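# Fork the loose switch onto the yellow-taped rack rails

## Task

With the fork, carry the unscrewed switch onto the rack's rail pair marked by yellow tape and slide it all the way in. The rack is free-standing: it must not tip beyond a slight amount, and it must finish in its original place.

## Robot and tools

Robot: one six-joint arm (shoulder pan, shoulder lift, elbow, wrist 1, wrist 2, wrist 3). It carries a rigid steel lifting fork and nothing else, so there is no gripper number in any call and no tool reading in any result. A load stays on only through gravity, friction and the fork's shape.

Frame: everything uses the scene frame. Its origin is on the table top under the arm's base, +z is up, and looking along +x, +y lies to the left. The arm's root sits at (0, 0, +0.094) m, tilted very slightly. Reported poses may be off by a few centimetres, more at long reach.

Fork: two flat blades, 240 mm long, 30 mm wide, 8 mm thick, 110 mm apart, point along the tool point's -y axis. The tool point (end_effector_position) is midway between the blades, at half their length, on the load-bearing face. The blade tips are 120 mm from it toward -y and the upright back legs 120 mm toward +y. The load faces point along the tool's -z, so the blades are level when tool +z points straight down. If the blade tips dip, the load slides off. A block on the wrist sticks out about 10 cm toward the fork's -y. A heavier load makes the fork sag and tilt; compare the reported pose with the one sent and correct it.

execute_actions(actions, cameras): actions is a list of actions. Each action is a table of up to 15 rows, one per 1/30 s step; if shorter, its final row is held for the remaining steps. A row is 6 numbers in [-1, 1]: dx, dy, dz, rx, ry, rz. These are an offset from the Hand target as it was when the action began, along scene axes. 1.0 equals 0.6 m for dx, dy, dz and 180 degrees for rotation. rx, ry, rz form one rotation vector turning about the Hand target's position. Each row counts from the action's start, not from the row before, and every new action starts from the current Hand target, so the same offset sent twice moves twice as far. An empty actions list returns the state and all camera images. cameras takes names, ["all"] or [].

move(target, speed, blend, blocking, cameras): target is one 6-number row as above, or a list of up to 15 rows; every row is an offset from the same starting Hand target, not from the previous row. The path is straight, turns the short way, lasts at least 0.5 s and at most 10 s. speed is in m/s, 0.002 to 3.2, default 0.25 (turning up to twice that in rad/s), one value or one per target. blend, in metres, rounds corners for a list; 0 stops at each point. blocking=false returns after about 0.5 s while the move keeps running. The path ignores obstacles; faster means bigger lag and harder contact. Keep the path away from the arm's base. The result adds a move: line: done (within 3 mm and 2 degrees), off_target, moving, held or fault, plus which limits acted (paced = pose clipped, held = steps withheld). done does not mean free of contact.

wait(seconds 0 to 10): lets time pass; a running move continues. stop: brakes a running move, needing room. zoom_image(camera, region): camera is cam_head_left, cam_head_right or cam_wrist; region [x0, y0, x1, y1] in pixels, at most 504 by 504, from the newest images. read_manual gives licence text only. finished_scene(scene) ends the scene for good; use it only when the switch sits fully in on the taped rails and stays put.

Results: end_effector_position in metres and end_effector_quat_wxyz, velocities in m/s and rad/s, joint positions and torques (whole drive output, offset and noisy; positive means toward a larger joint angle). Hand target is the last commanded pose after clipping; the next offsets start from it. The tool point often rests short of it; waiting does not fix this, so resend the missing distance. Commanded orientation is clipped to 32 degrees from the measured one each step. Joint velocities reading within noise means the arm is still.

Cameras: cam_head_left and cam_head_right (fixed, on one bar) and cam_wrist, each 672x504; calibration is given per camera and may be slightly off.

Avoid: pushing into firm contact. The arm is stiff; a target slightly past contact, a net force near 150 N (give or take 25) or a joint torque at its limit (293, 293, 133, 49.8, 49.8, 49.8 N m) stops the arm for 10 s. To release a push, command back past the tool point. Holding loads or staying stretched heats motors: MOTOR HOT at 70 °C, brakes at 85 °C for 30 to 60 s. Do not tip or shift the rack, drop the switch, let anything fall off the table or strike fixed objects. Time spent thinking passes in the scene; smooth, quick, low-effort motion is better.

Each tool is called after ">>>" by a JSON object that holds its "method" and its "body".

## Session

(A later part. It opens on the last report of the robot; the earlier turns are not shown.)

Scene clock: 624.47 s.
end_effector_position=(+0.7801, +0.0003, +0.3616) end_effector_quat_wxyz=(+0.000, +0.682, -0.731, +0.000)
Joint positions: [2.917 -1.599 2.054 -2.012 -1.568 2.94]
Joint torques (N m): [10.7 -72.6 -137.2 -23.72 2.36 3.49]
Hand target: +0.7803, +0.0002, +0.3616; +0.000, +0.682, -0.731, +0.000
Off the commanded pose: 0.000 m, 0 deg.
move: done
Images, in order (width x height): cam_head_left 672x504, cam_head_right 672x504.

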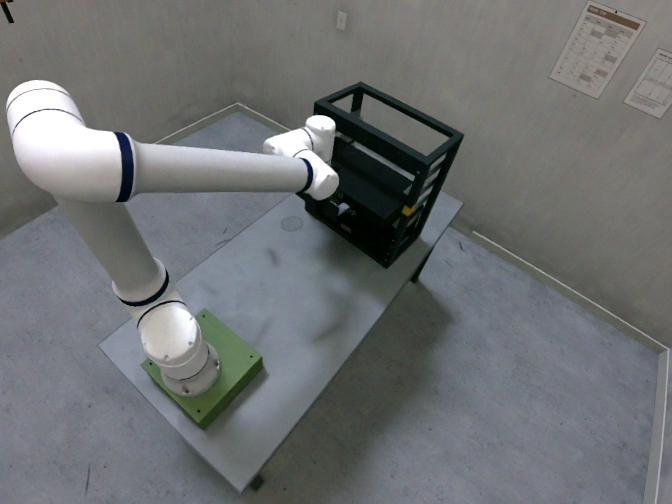

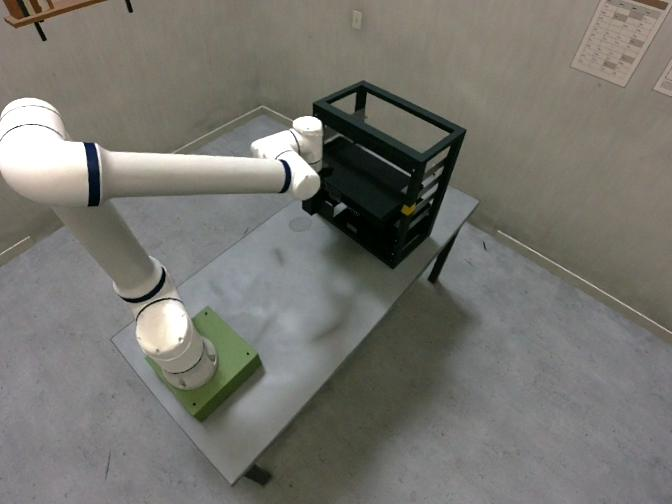

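>>> {"method": "move", "body": {"target": [0.0831, -0.0061, 0, 0, 0, 0], "speed": 0.05, "cameras": []}}

>>> {"method": "move", "body": {"target": [0.0831, -0.0061, 0, 0, 0, 0], "speed": 0.05, "cameras": ["cam_head_left", "cam_head_right"]}}

>>> {"method": "zoom_image", "body": {"camera": "cam_head_right", "region": [290, 110, 450, 270]}}

>>> {"method": "zoom_image", "body": {"camera": "cam_head_left", "region": [290, 110, 450, 270]}}

Scene clock: 631.67 s.
end_effector_position=(+0.8300, -0.0034, +0.3616) end_effector_quat_wxyz=(+0.000, +0.682, -0.731, +0.000)
Joint positions: [2.932 -1.515 1.97 -2.012 -1.568 2.955]
Joint torques (N m): [8.3 -82.49 -136.74 -18.69 2.32 3.5]
Hand target: +0.8302, -0.0034, +0.3616; +0.000, +0.682, -0.731, +0.000
Off the commanded pose: 0.000 m, 0 deg.
move: done
No camera images: "cameras" was empty.

Scene clock: 633.10 s.
end_effector_position=(+0.8799, -0.0071, +0.3616) end_effector_quat_wxyz=(+0.000, +0.682, -0.731, +0.000)
Joint positions: [2.945 -1.434 1.881 -2.004 -1.568 2.967]
Joint torques (N m): [10.06 -94.35 -137.09 -18.98 2.25 3.26]
Hand target: +0.8801, -0.0071, +0.3616; +0.000, +0.682, -0.731, +0.000
Off the commanded pose: 0.000 m, 0 deg.
move: done
Images, in order (width x height): cam_head_left 672x504, cam_head_right 672x504.

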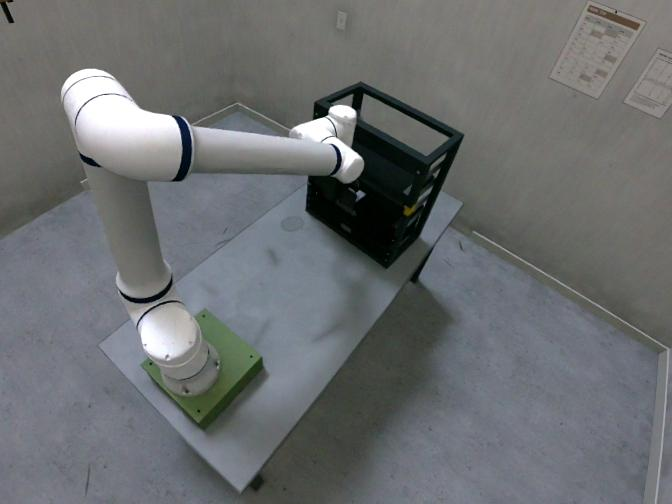

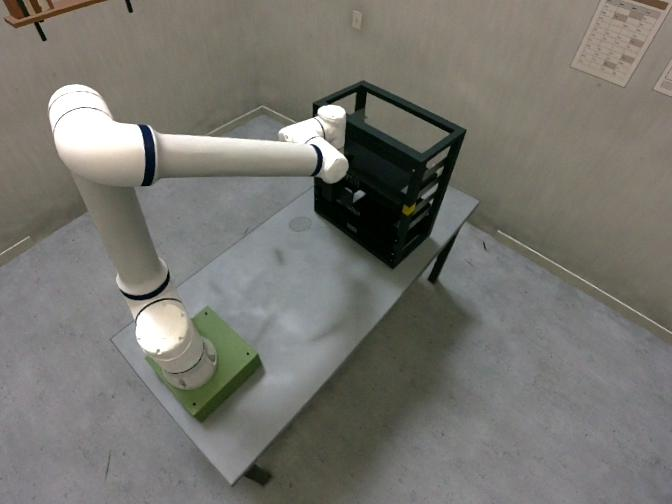

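Scaled by 3.150.

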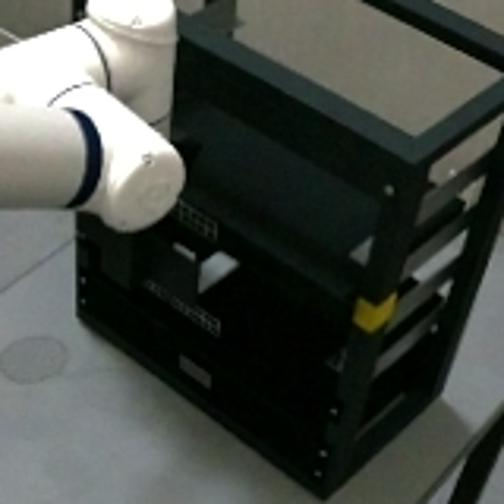

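Scaled by 3.150.

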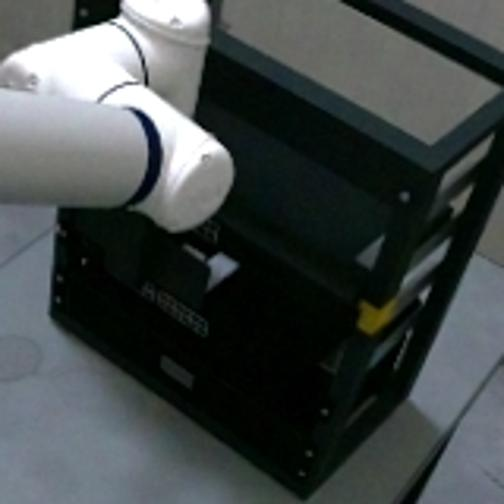

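>>> {"method": "move", "body": {"target": [0.0333, -0.00244, 0, 0, 0, 0], "speed": 0.04, "cameras": []}}

>>> {"method": "move", "body": {"target": [0.00665, -0.0005, 0, 0, 0, 0], "speed": 0.015, "cameras": []}}

>>> {"method": "move", "body": {"target": [0.0033, -0.00024, 0, 0, 0, 0], "speed": 0.015, "cameras": []}}

Scene clock: 638.40 s.
end_effector_position=(+0.8999, -0.0085, +0.3616) end_effector_quat_wxyz=(+0.000, +0.682, -0.731, +0.000)
Joint positions: [2.949 -1.402 1.844 -1.998 -1.568 2.972]
Joint torques (N m): [9.7 -98.26 -137.92 -18.93 3.08 3.44]
Hand target: +0.9000, -0.0085, +0.3616; +0.000, +0.682, -0.731, +0.000
Off the commanded pose: 0.000 m, 0 deg.
move: done
No camera images: "cameras" was empty.

Scene clock: 639.10 s.
end_effector_position=(+0.9038, -0.0088, +0.3615) end_effector_quat_wxyz=(+0.000, +0.682, -0.731, +0.000)
Joint positions: [2.95 -1.396 1.836 -1.997 -1.568 2.973]
Joint torques (N m): [9.67 -96.99 -137.43 -19 2.92 3.36]
Hand target: +0.9040, -0.0088, +0.3616; +0.000, +0.682, -0.731, +0.000
Off the commanded pose: 0.000 m, 0 deg.
move: done
No camera images: "cameras" was empty.

Scene clock: 639.80 s.
end_effector_position=(+0.9059, -0.0090, +0.3616) end_effector_quat_wxyz=(+0.000, +0.682, -0.731, +0.000)
Joint positions: [2.951 -1.393 1.833 -1.997 -1.568 2.973]
Joint torques (N m): [8.81 -101.62 -137.93 -18.92 2.9 3.38]
Hand target: +0.9060, -0.0090, +0.3616; +0.000, +0.682, -0.731, +0.000
Off the commanded pose: 0.000 m, 0 deg.
move: done
No camera images: "cameras" was empty.

>>> {"method": "move", "body": {"target": [0.0033, -0.00024, 0, 0, 0, 0], "speed": 0.015, "cameras": []}}

>>> {"method": "move", "body": {"target": [0.0033, -0.00024, 0, 0, 0, 0], "speed": 0.015, "cameras": ["all"]}}

>>> {"method": "zoom_image", "body": {"camera": "cam_head_right", "region": [310, 150, 430, 230]}}

>>> {"method": "zoom_image", "body": {"camera": "cam_head_left", "region": [310, 150, 430, 230]}}

Scene clock: 644.23 s.
end_effector_position=(+0.9079, -0.0091, +0.3616) end_effector_quat_wxyz=(+0.000, +0.682, -0.731, +0.000)
Joint positions: [2.951 -1.39 1.829 -1.996 -1.568 2.974]
Joint torques (N m): [8.95 -99.19 -138.06 -18.95 3.09 3.29]
Hand target: +0.9080, -0.0091, +0.3616; +0.000, +0.682, -0.731, +0.000
Off the commanded pose: 0.000 m, 0 deg.
move: done
No camera images: "cameras" was empty.

Scene clock: 644.93 s.
end_effector_position=(+0.9099, -0.0093, +0.3616) end_effector_quat_wxyz=(+0.000, +0.682, -0.731, +0.000)
Joint positions: [2.951 -1.386 1.825 -1.995 -1.568 2.974]
Joint torques (N m): [8.66 -100.16 -137.51 -19.12 2.94 3.43]
Hand target: +0.9100, -0.0093, +0.3616; +0.000, +0.682, -0.731, +0.000
Off the commanded pose: 0.000 m, 0 deg.
move: done
camera_calibration:
cam_wrist: T_world_to_cam=[[-0.0819997, -0.996288, -0.0262005, 0.0844062], [-0.935612, 0.067895, 0.34644, 0.597977], [-0.343375, 0.0529215, -0.937706, 0.746313], [0, 0, 0, 1]] pos_world=[0.822661, 0.0039972, 0.494871]

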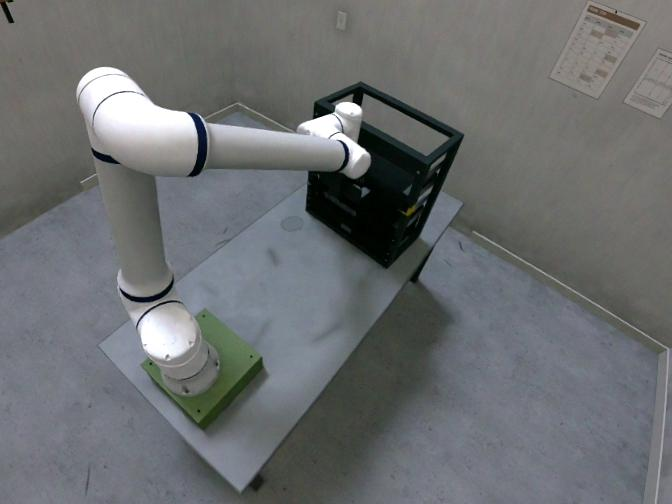

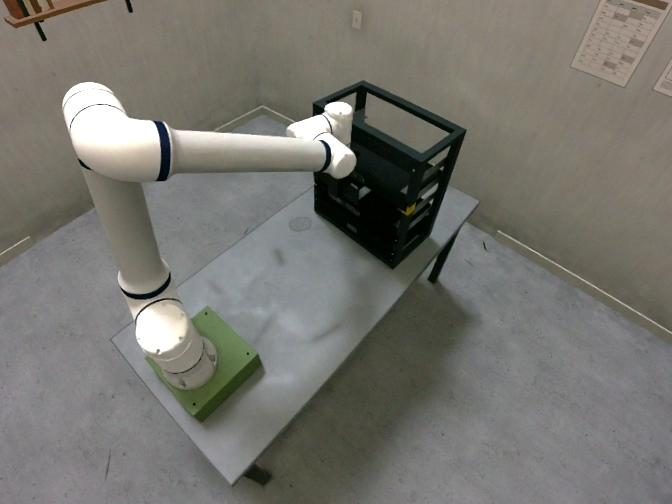

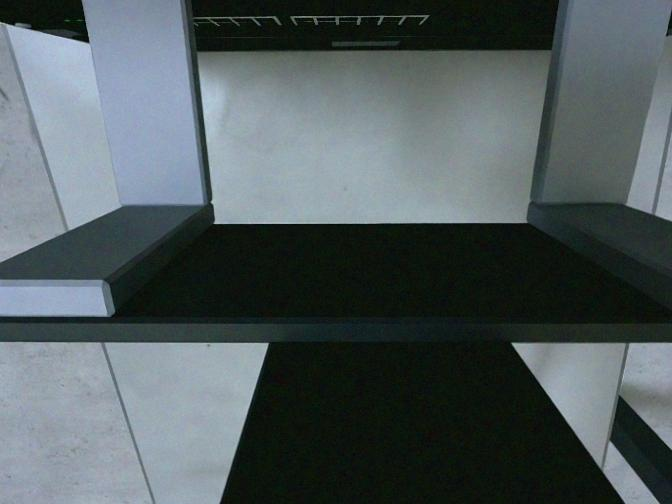

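Scaled by 4.200.

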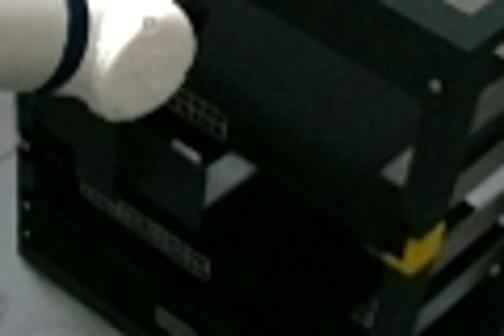

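Scaled by 4.200.

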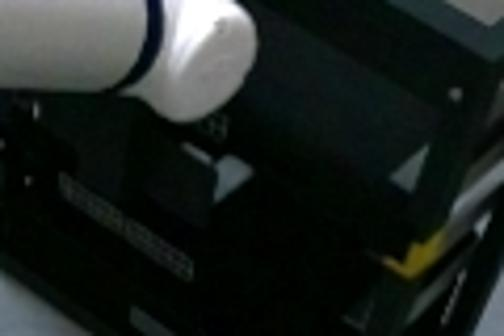

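>>> {"method": "move", "body": {"target": [0, 0, -0.0133, 0, 0, 0], "speed": 0.02, "cameras": []}}

>>> {"method": "move", "body": {"target": [0, 0, -0.005, 0, 0, 0], "speed": 0.01, "cameras": []}}

>>> {"method": "move", "body": {"target": [0, 0, -0.005, 0, 0, 0], "speed": 0.01, "cameras": []}}

>>> {"method": "move", "body": {"target": [0, 0, -0.005, 0, 0, 0], "speed": 0.01, "cameras": []}}

Scene clock: 651.23 s.
end_effector_position=(+0.9100, -0.0093, +0.3538) end_effector_quat_wxyz=(+0.000, +0.682, -0.731, +0.000)
Joint positions: [2.951 -1.381 1.833 -2.009 -1.568 2.974]
Joint torques (N m): [9.15 -100.64 -113.2 -24.39 2.35 3.11]
Hand target: +0.9100, -0.0093, +0.3536; +0.000, +0.682, -0.731, +0.000
Off the commanded pose: 0.000 m, 0 deg.
move: done
No camera images: "cameras" was empty.

Scene clock: 651.93 s.
end_effector_position=(+0.9100, -0.0093, +0.3508) end_effector_quat_wxyz=(+0.000, +0.682, -0.731, +0.000)
Joint positions: [2.952 -1.379 1.836 -2.015 -1.568 2.974]
Joint torques (N m): [8.81 -79.35 -86.51 -14.06 -1.89 2.63]
Hand target: +0.9100, -0.0093, +0.3506; +0.000, +0.682, -0.731, +0.000
Off the commanded pose: 0.000 m, 0 deg.
move: done
No camera images: "cameras" was empty.

Scene clock: 652.63 s.
end_effector_position=(+0.9100, -0.0093, +0.3477) end_effector_quat_wxyz=(+0.000, +0.682, -0.731, +0.000)
Joint positions: [2.952 -1.376 1.84 -2.02 -1.568 2.974]
Joint torques (N m): [9.3 -66 -69.29 -10.52 -1.51 2.23]
Hand target: +0.9100, -0.0093, +0.3476; +0.000, +0.682, -0.731, +0.000
Off the commanded pose: 0.000 m, 0 deg.
move: done
No camera images: "cameras" was empty.

Scene clock: 653.33 s.
end_effector_position=(+0.9100, -0.0093, +0.3447) end_effector_quat_wxyz=(+0.000, +0.682, -0.731, +0.000)
Joint positions: [2.952 -1.374 1.843 -2.025 -1.568 2.974]
Joint torques (N m): [10.54 -65.91 -69.93 -10.25 -0.07 3.14]
Hand target: +0.9100, -0.0093, +0.3446; +0.000, +0.682, -0.731, +0.000
Off the commanded pose: 0.000 m, 0 deg.
move: done
No camera images: "cameras" was empty.

>>> {"method": "move", "body": {"target": [[0, 0, -0.02, 0, 0, 0], [-0.38, 0.0279, -0.02, 0, 0, 0]], "speed": [0.04, 0.15], "cameras": ["all"]}}

>>> {"method": "zoom_image", "body": {"camera": "cam_head_right", "region": [290, 110, 450, 270]}}

>>> {"method": "zoom_image", "body": {"camera": "cam_head_left", "region": [290, 110, 450, 270]}}

>>> {"method": "zoom_image", "body": {"camera": "cam_head_right", "region": [385, 175, 435, 225]}}

>>> {"method": "zoom_image", "body": {"camera": "cam_head_left", "region": [385, 175, 435, 225]}}

Scene clock: 660.67 s.
end_effector_position=(+0.6822, +0.0075, +0.3326) end_effector_quat_wxyz=(+0.000, +0.682, -0.731, +0.000) end_effector_velocity=(-0.002, +0.000, +0.001) end_effector_angular_velocity=(+0.000, +0.000, +0.000)
Joint positions: [2.88 -1.753 2.243 -2.047 -1.569 2.903]
Joint velocities: [-0.001 -0.005 0.002 0.002 0 -0.001]
Joint torques (N m): [-21.2 -52.81 -68.62 -5.08 1.11 -2.08]
Hand target: +0.6820, +0.0075, +0.3326; +0.000, +0.682, -0.731, +0.000
Off the commanded pose: 0.000 m, 0 deg.
move: done
camera_calibration:
cam_wrist: T_world_to_cam=[[-0.0819997, -0.996288, -0.0262005, 0.081613], [-0.935612, 0.067895, 0.34644, 0.393851], [-0.343375, 0.0529215, -0.937706, 0.64005], [0, 0, 0, 1]] pos_world=[0.594961, 0.0206972, 0.465871]

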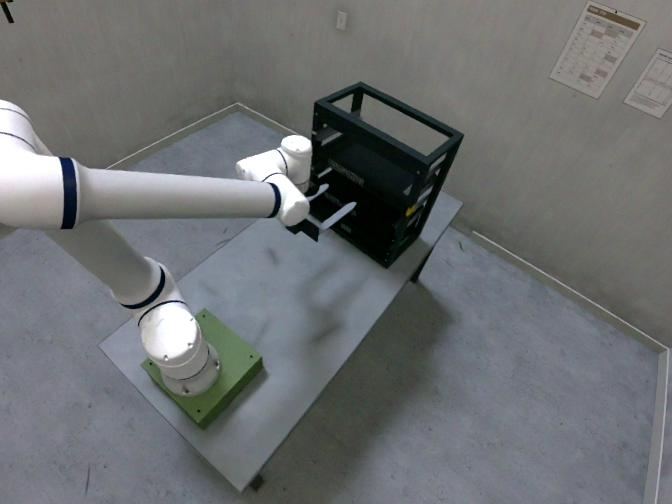

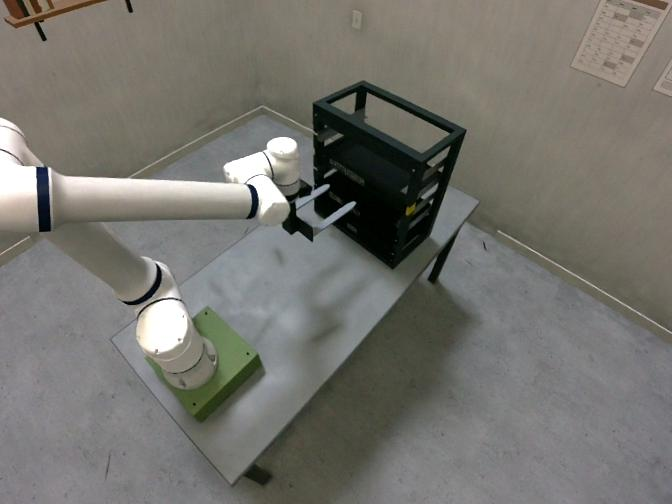

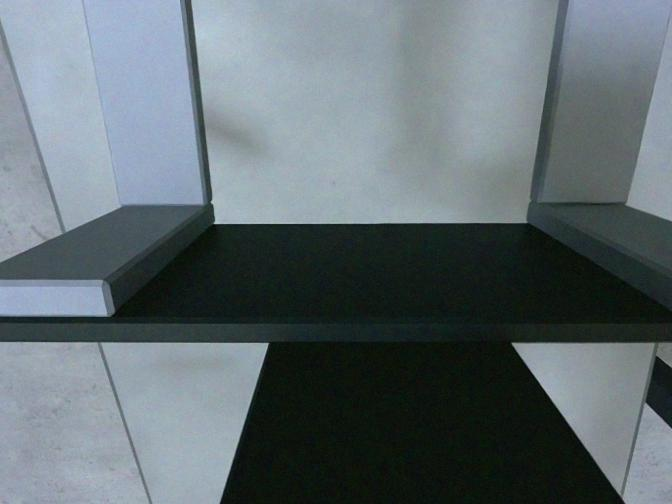

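Scaled by 3.150.

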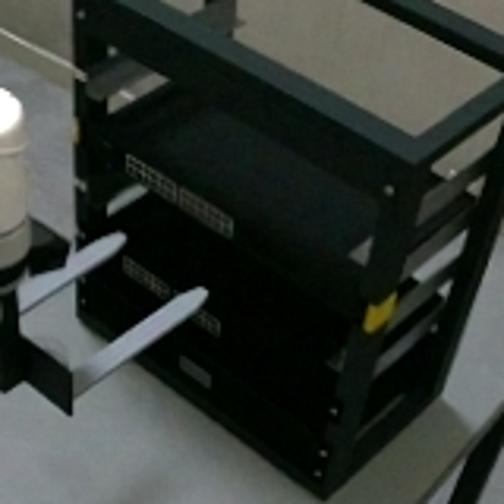

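Scaled by 3.150.

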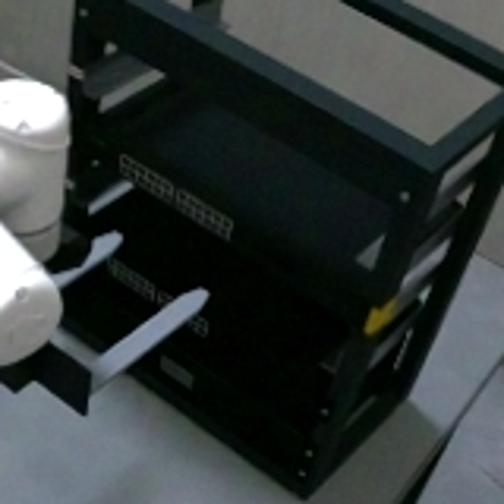

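Scaled by 10.080.

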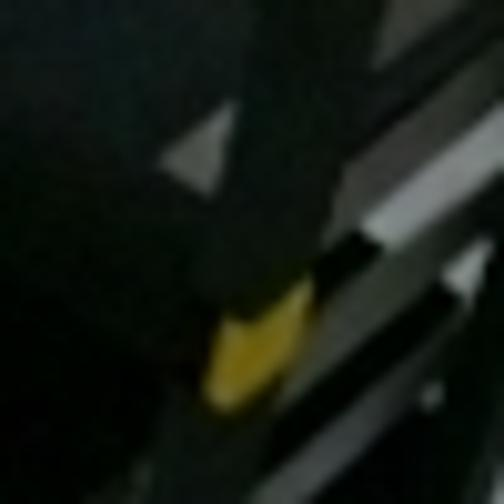

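Scaled by 10.080.

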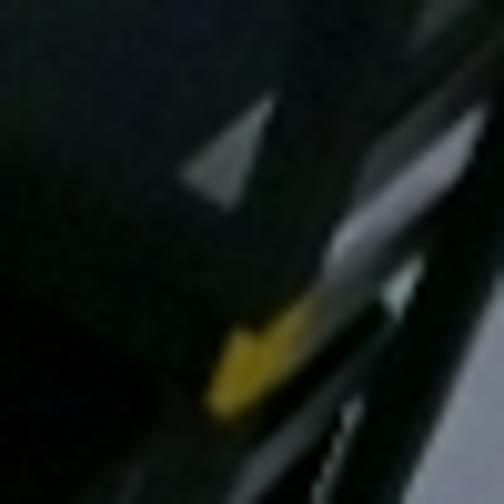

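>>> {"method": "move", "body": {"target": [[0.03, -0.0022, 0.0717, 0, 0, 0], [0.0967, -0.0071, 0.0717, 0, 0, 0]], "speed": [0.1, 0.05], "cameras": ["cam_head_right", "cam_head_left"]}}

>>> {"method": "zoom_image", "body": {"camera": "cam_head_right", "region": [300, 130, 400, 230]}}

>>> {"method": "zoom_image", "body": {"camera": "cam_head_left", "region": [300, 130, 400, 230]}}

Scene clock: 671.93 s.
end_effector_position=(+0.7398, +0.0032, +0.3756) end_effector_quat_wxyz=(+0.000, +0.682, -0.731, +0.000)
Joint positions: [2.903 -1.681 2.101 -1.977 -1.568 2.926]
Joint torques (N m): [9.87 -34.09 -95.57 -10.32 1.57 3.02]
Hand target: +0.7400, +0.0032, +0.3756; +0.000, +0.682, -0.731, +0.000
Off the commanded pose: 0.000 m, 0 deg.
move: done
Images, in order (width x height): cam_head_left 672x504, cam_head_right 672x504.

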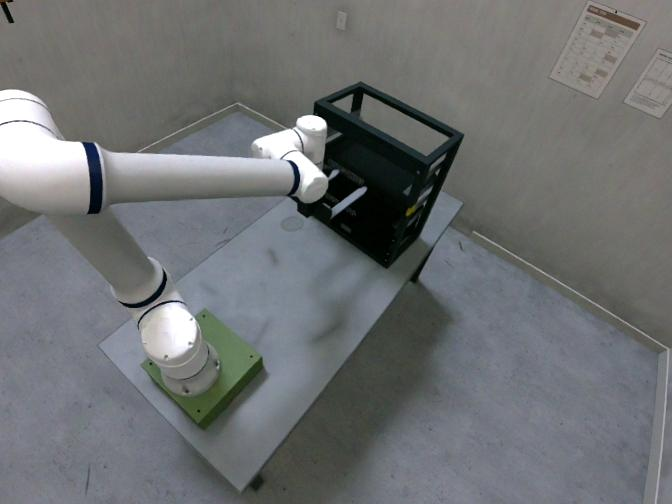

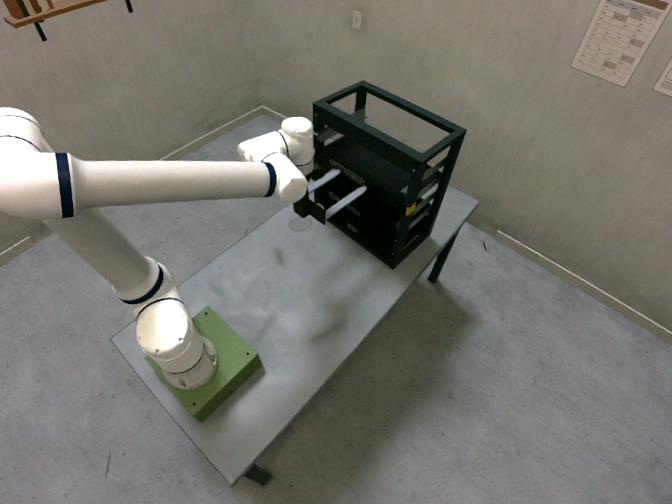

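Scaled by 5.040.

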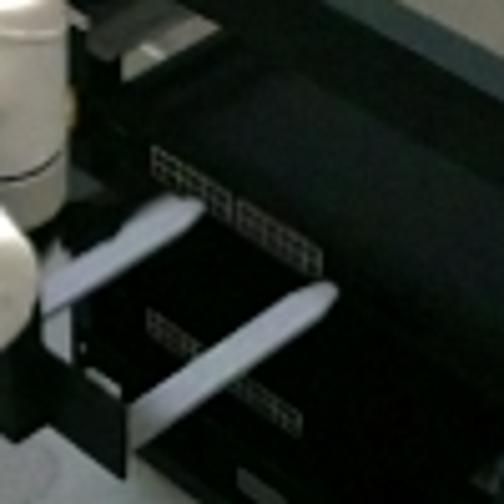

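Scaled by 5.040.

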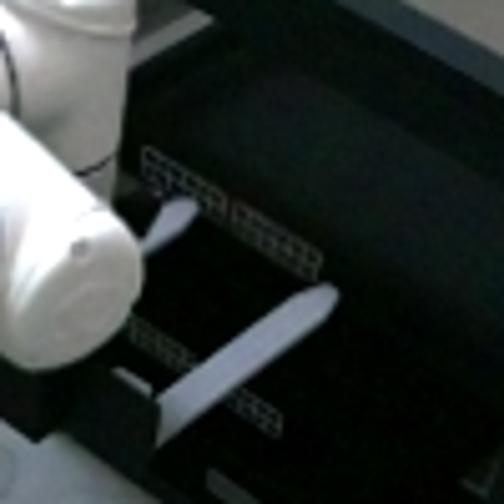

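>>> {"method": "move", "body": {"target": [0.00831, -0.0006, 0, 0, 0, 0], "speed": 0.02, "cameras": []}}

>>> {"method": "move", "body": {"target": [0.00333, -0.00024, 0, 0, 0, 0], "speed": 0.01, "cameras": []}}

>>> {"method": "move", "body": {"target": [0.00333, -0.00024, 0, 0, 0, 0], "speed": 0.01, "cameras": []}}

>>> {"method": "move", "body": {"target": [0.00333, -0.00024, 0, 0, 0, 0], "speed": 0.01, "cameras": []}}

Scene clock: 677.73 s.
end_effector_position=(+0.7448, +0.0029, +0.3756) end_effector_quat_wxyz=(+0.000, +0.682, -0.731, +0.000)
Joint positions: [2.905 -1.672 2.093 -1.978 -1.568 2.928]
Joint torques (N m): [9.76 -34.92 -95.62 -10.06 1.03 3.42]
Hand target: +0.7450, +0.0028, +0.3756; +0.000, +0.682, -0.731, +0.000
Off the commanded pose: 0.000 m, 0 deg.
move: done
No camera images: "cameras" was empty.

Scene clock: 678.43 s.
end_effector_position=(+0.7469, +0.0027, +0.3756) end_effector_quat_wxyz=(+0.000, +0.682, -0.731, +0.000)
Joint positions: [2.906 -1.668 2.09 -1.978 -1.568 2.928]
Joint torques (N m): [10.13 -35.83 -95.49 -10.15 1.95 3.44]
Hand target: +0.7470, +0.0027, +0.3756; +0.000, +0.682, -0.731, +0.000
Off the commanded pose: 0.000 m, 0 deg.
move: done
No camera images: "cameras" was empty.

Scene clock: 679.13 s.
end_effector_position=(+0.7489, +0.0026, +0.3756) end_effector_quat_wxyz=(+0.000, +0.682, -0.731, +0.000)
Joint positions: [2.907 -1.665 2.087 -1.979 -1.568 2.929]
Joint torques (N m): [10.04 -35.05 -95.99 -10.39 2.12 3.29]
Hand target: +0.7490, +0.0026, +0.3756; +0.000, +0.682, -0.731, +0.000
Off the commanded pose: 0.000 m, 0 deg.
move: done
No camera images: "cameras" was empty.

Scene clock: 679.83 s.
end_effector_position=(+0.7509, +0.0024, +0.3756) end_effector_quat_wxyz=(+0.000, +0.682, -0.731, +0.000)
Joint positions: [2.907 -1.661 2.084 -1.979 -1.568 2.93]
Joint torques (N m): [10.66 -35.77 -96.21 -10.12 2.14 3.38]
Hand target: +0.7510, +0.0024, +0.3756; +0.000, +0.682, -0.731, +0.000
Off the commanded pose: 0.000 m, 0 deg.
move: done
No camera images: "cameras" was empty.

>>> {"method": "move", "body": {"target": [0.00333, -0.00024, 0, 0, 0, 0], "speed": 0.01, "cameras": []}}

>>> {"method": "move", "body": {"target": [0.00333, -0.00024, 0, 0, 0, 0], "speed": 0.01, "cameras": []}}

>>> {"method": "move", "body": {"target": [0.00333, -0.00024, 0, 0, 0, 0], "speed": 0.01, "cameras": ["cam_head_right", "cam_head_left"]}}

>>> {"method": "zoom_image", "body": {"camera": "cam_head_right", "region": [300, 130, 400, 230]}}

>>> {"method": "zoom_image", "body": {"camera": "cam_head_left", "region": [300, 130, 400, 230]}}

Scene clock: 686.67 s.
end_effector_position=(+0.7528, +0.0023, +0.3755) end_effector_quat_wxyz=(+0.000, +0.682, -0.731, +0.000)
Joint positions: [2.908 -1.658 2.081 -1.98 -1.568 2.931]
Joint torques (N m): [12.1 -29.13 -108.55 -13.77 2.21 0.54]
Hand target: +0.7530, +0.0023, +0.3756; +0.000, +0.682, -0.731, +0.000
Off the commanded pose: 0.000 m, 0 deg.
move: done
No camera images: "cameras" was empty.

Scene clock: 697.27 s.
end_effector_position=(+0.7529, +0.0023, +0.3738) end_effector_quat_wxyz=(+0.002, +0.682, -0.731, -0.002)
Joint positions: [2.909 -1.655 2.079 -1.976 -1.569 2.932]
Joint torques (N m): [-7 -49.28 -83.14 -8.47 -0.03 0.67]
Hand target: +0.7529, +0.0023, +0.3738; +0.002, +0.682, -0.731, -0.002 (not the last commanded pose)
Off the commanded pose: 0.003 m, 0 deg.
FORCE FAULT: contact force on the arm reached its limit, and the arm stopped for 10 seconds. The contact can be on any part of the arm, not only on its tool. That time counts as 20 of the actions that you can send in this scene. The arm's remaining commands of this call were not run. The arm's target is now where it stood when the stop ended, not its last command. The arm accepts commands again.
move: fault
No camera images: "cameras" was empty.

not run: an earlier result of this reply reported a stop or a fault. Calls in your next reply go to the robot.

Scaled by 5.040.
This view is cut from an older image: the scene may have changed since it was taken.

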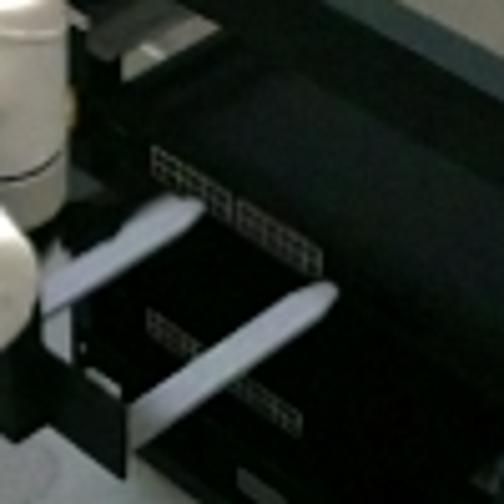

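Scaled by 5.040.
This view is cut from an older image: the scene may have changed since it was taken.

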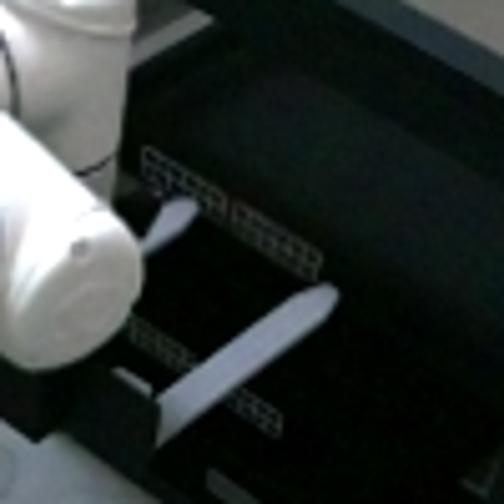

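>>> {"method": "move", "body": {"target": [-0.1, 0.0073, 0, 0, 0, 0], "speed": 0.08, "cameras": ["all"]}}

>>> {"method": "zoom_image", "body": {"camera": "cam_head_right", "region": [290, 80, 480, 280]}}

>>> {"method": "zoom_image", "body": {"camera": "cam_head_right", "region": [400, 145, 440, 175]}}

>>> {"method": "zoom_image", "body": {"camera": "cam_head_right", "region": [445, 115, 485, 145]}}

>>> {"method": "zoom_image", "body": {"camera": "cam_head_right", "region": [300, 90, 340, 120]}}

Scene clock: 703.97 s.
end_effector_position=(+0.6930, +0.0067, +0.3738) end_effector_quat_wxyz=(+0.002, +0.682, -0.731, -0.002)
Joint positions: [2.885 -1.765 2.17 -1.957 -1.569 2.909]
Joint torques (N m): [-24.21 -53.43 -71.32 -5.32 -1.36 -2.22]
Hand target: +0.6929, +0.0067, +0.3738; +0.002, +0.682, -0.731, -0.002
Off the commanded pose: 0.000 m, 0 deg.
move: done
camera_calibration:
cam_wrist: T_world_to_cam=[[-0.0829024, -0.996206, -0.0264782, 0.0835369], [-0.933885, 0.0683877, 0.350972, 0.386867], [-0.34783, 0.0538241, -0.936011, 0.684962], [0, 0, 0, 1]] pos_world=[0.606465, 0.0198956, 0.507565]

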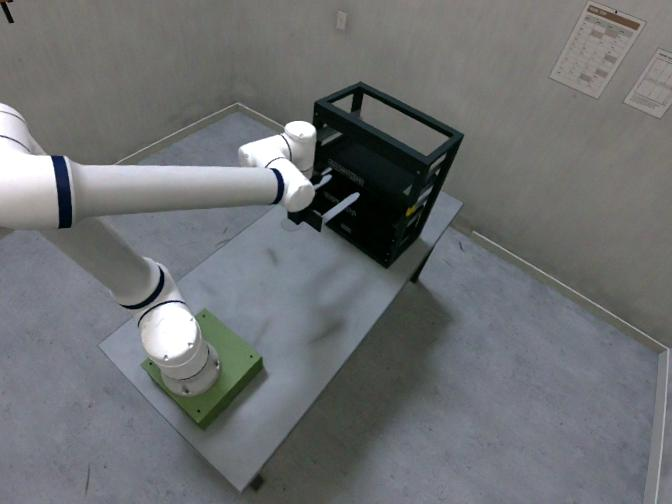

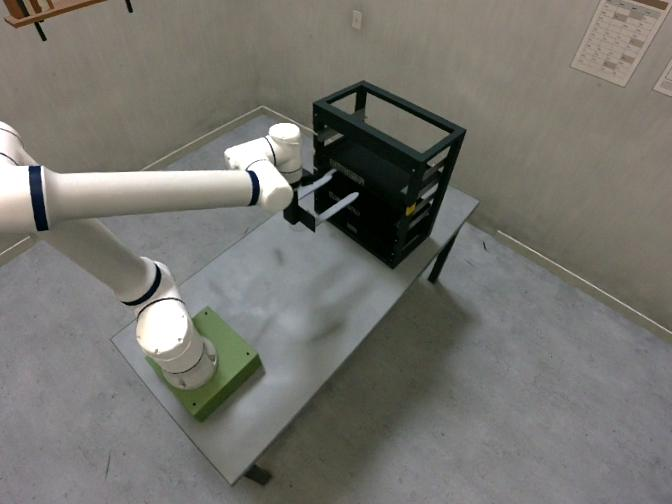

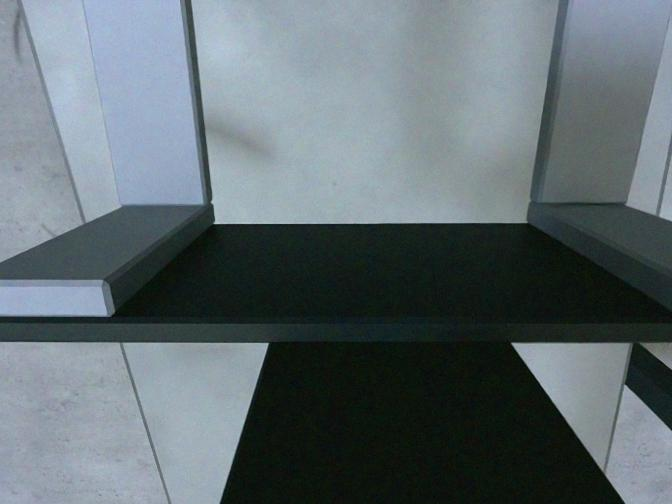

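Scaled by 2.520.

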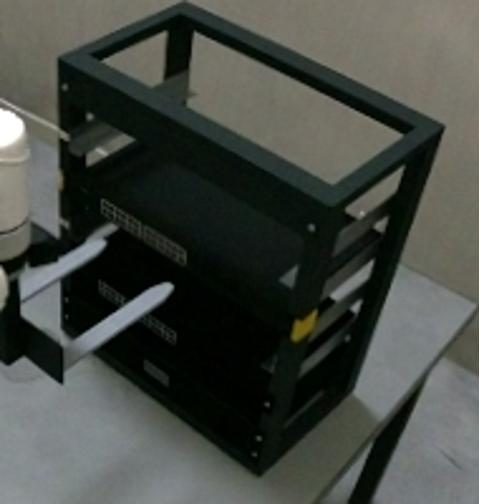

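Scaled by 12.600.

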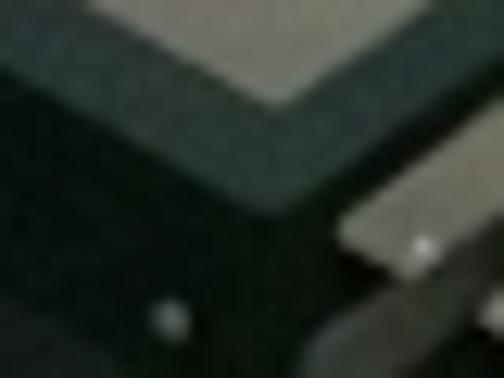

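Scaled by 12.600.

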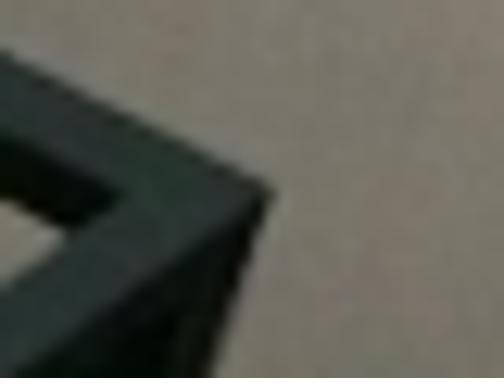

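Scaled by 12.600.

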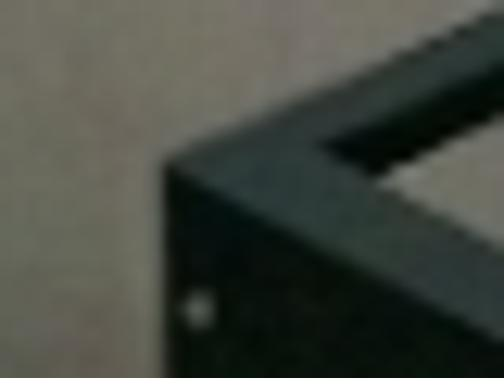

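>>> {"method": "move", "body": {"target": [-0.2013, -0.2575, 0.272, -0.0144, -0.4243, 0.0187], "speed": 0.4, "cameras": ["all"]}}

>>> {"method": "zoom_image", "body": {"camera": "cam_wrist", "region": [380, 0, 500, 225]}}

>>> {"method": "zoom_image", "body": {"camera": "cam_wrist", "region": [0, 40, 300, 220]}}

Scene clock: 721.43 s.
end_effector_position=(+0.5720, -0.1478, +0.5371) end_effector_quat_wxyz=(-0.436, +0.557, -0.557, +0.435)
Joint positions: [2.007 -1.601 2.838 -3.774 -0.461 2.595]
Joint torques (N m): [9.98 -6.77 -48.1 -8.85 1.69 3.07]
Hand target: +0.5721, -0.1478, +0.5370; -0.436, +0.557, -0.557, +0.436
Off the commanded pose: 0.000 m, 0 deg.
move: done
camera_calibration:
cam_wrist: T_world_to_cam=[[0.023417, -0.99952, -0.020289, -0.140718], [-0.561812, 0.00363003, -0.827257, 0.637521], [0.826933, 0.0307705, -0.561457, -0.0725352], [0, 0, 0, 1]] pos_world=[0.421444, -0.140733, 0.483814]

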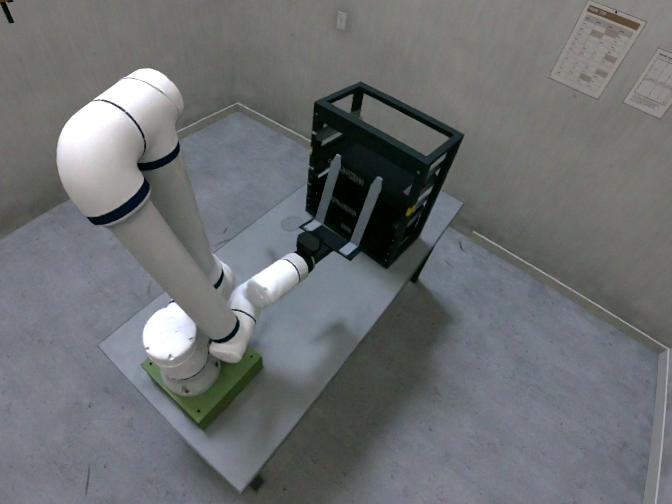

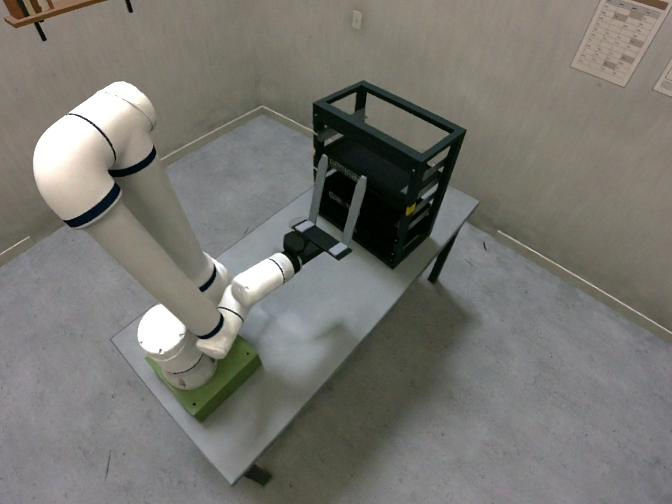

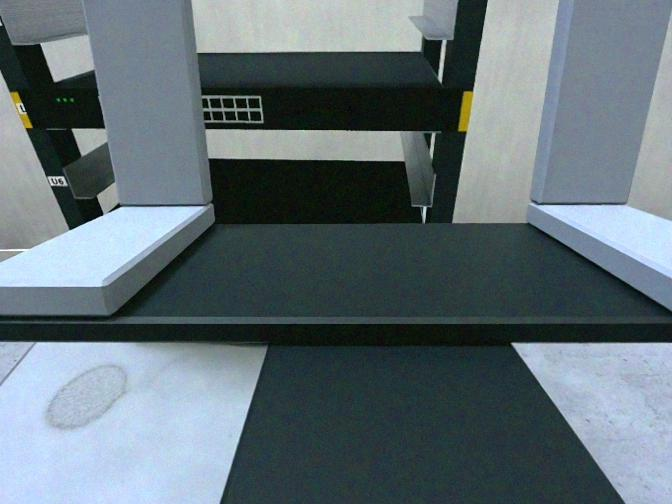

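Scaled by 2.240.

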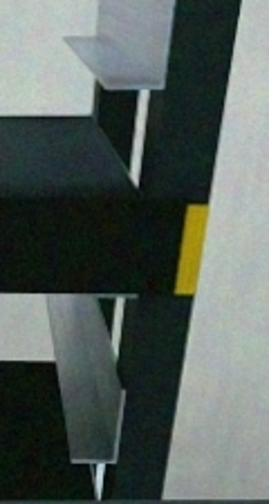

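Scaled by 1.680.

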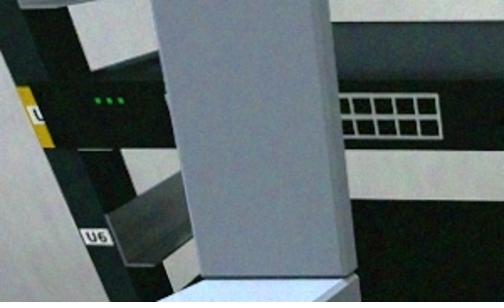

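>>> {"method": "finished_scene", "body": {"scene": 1}}

The scene is finished: the task was done.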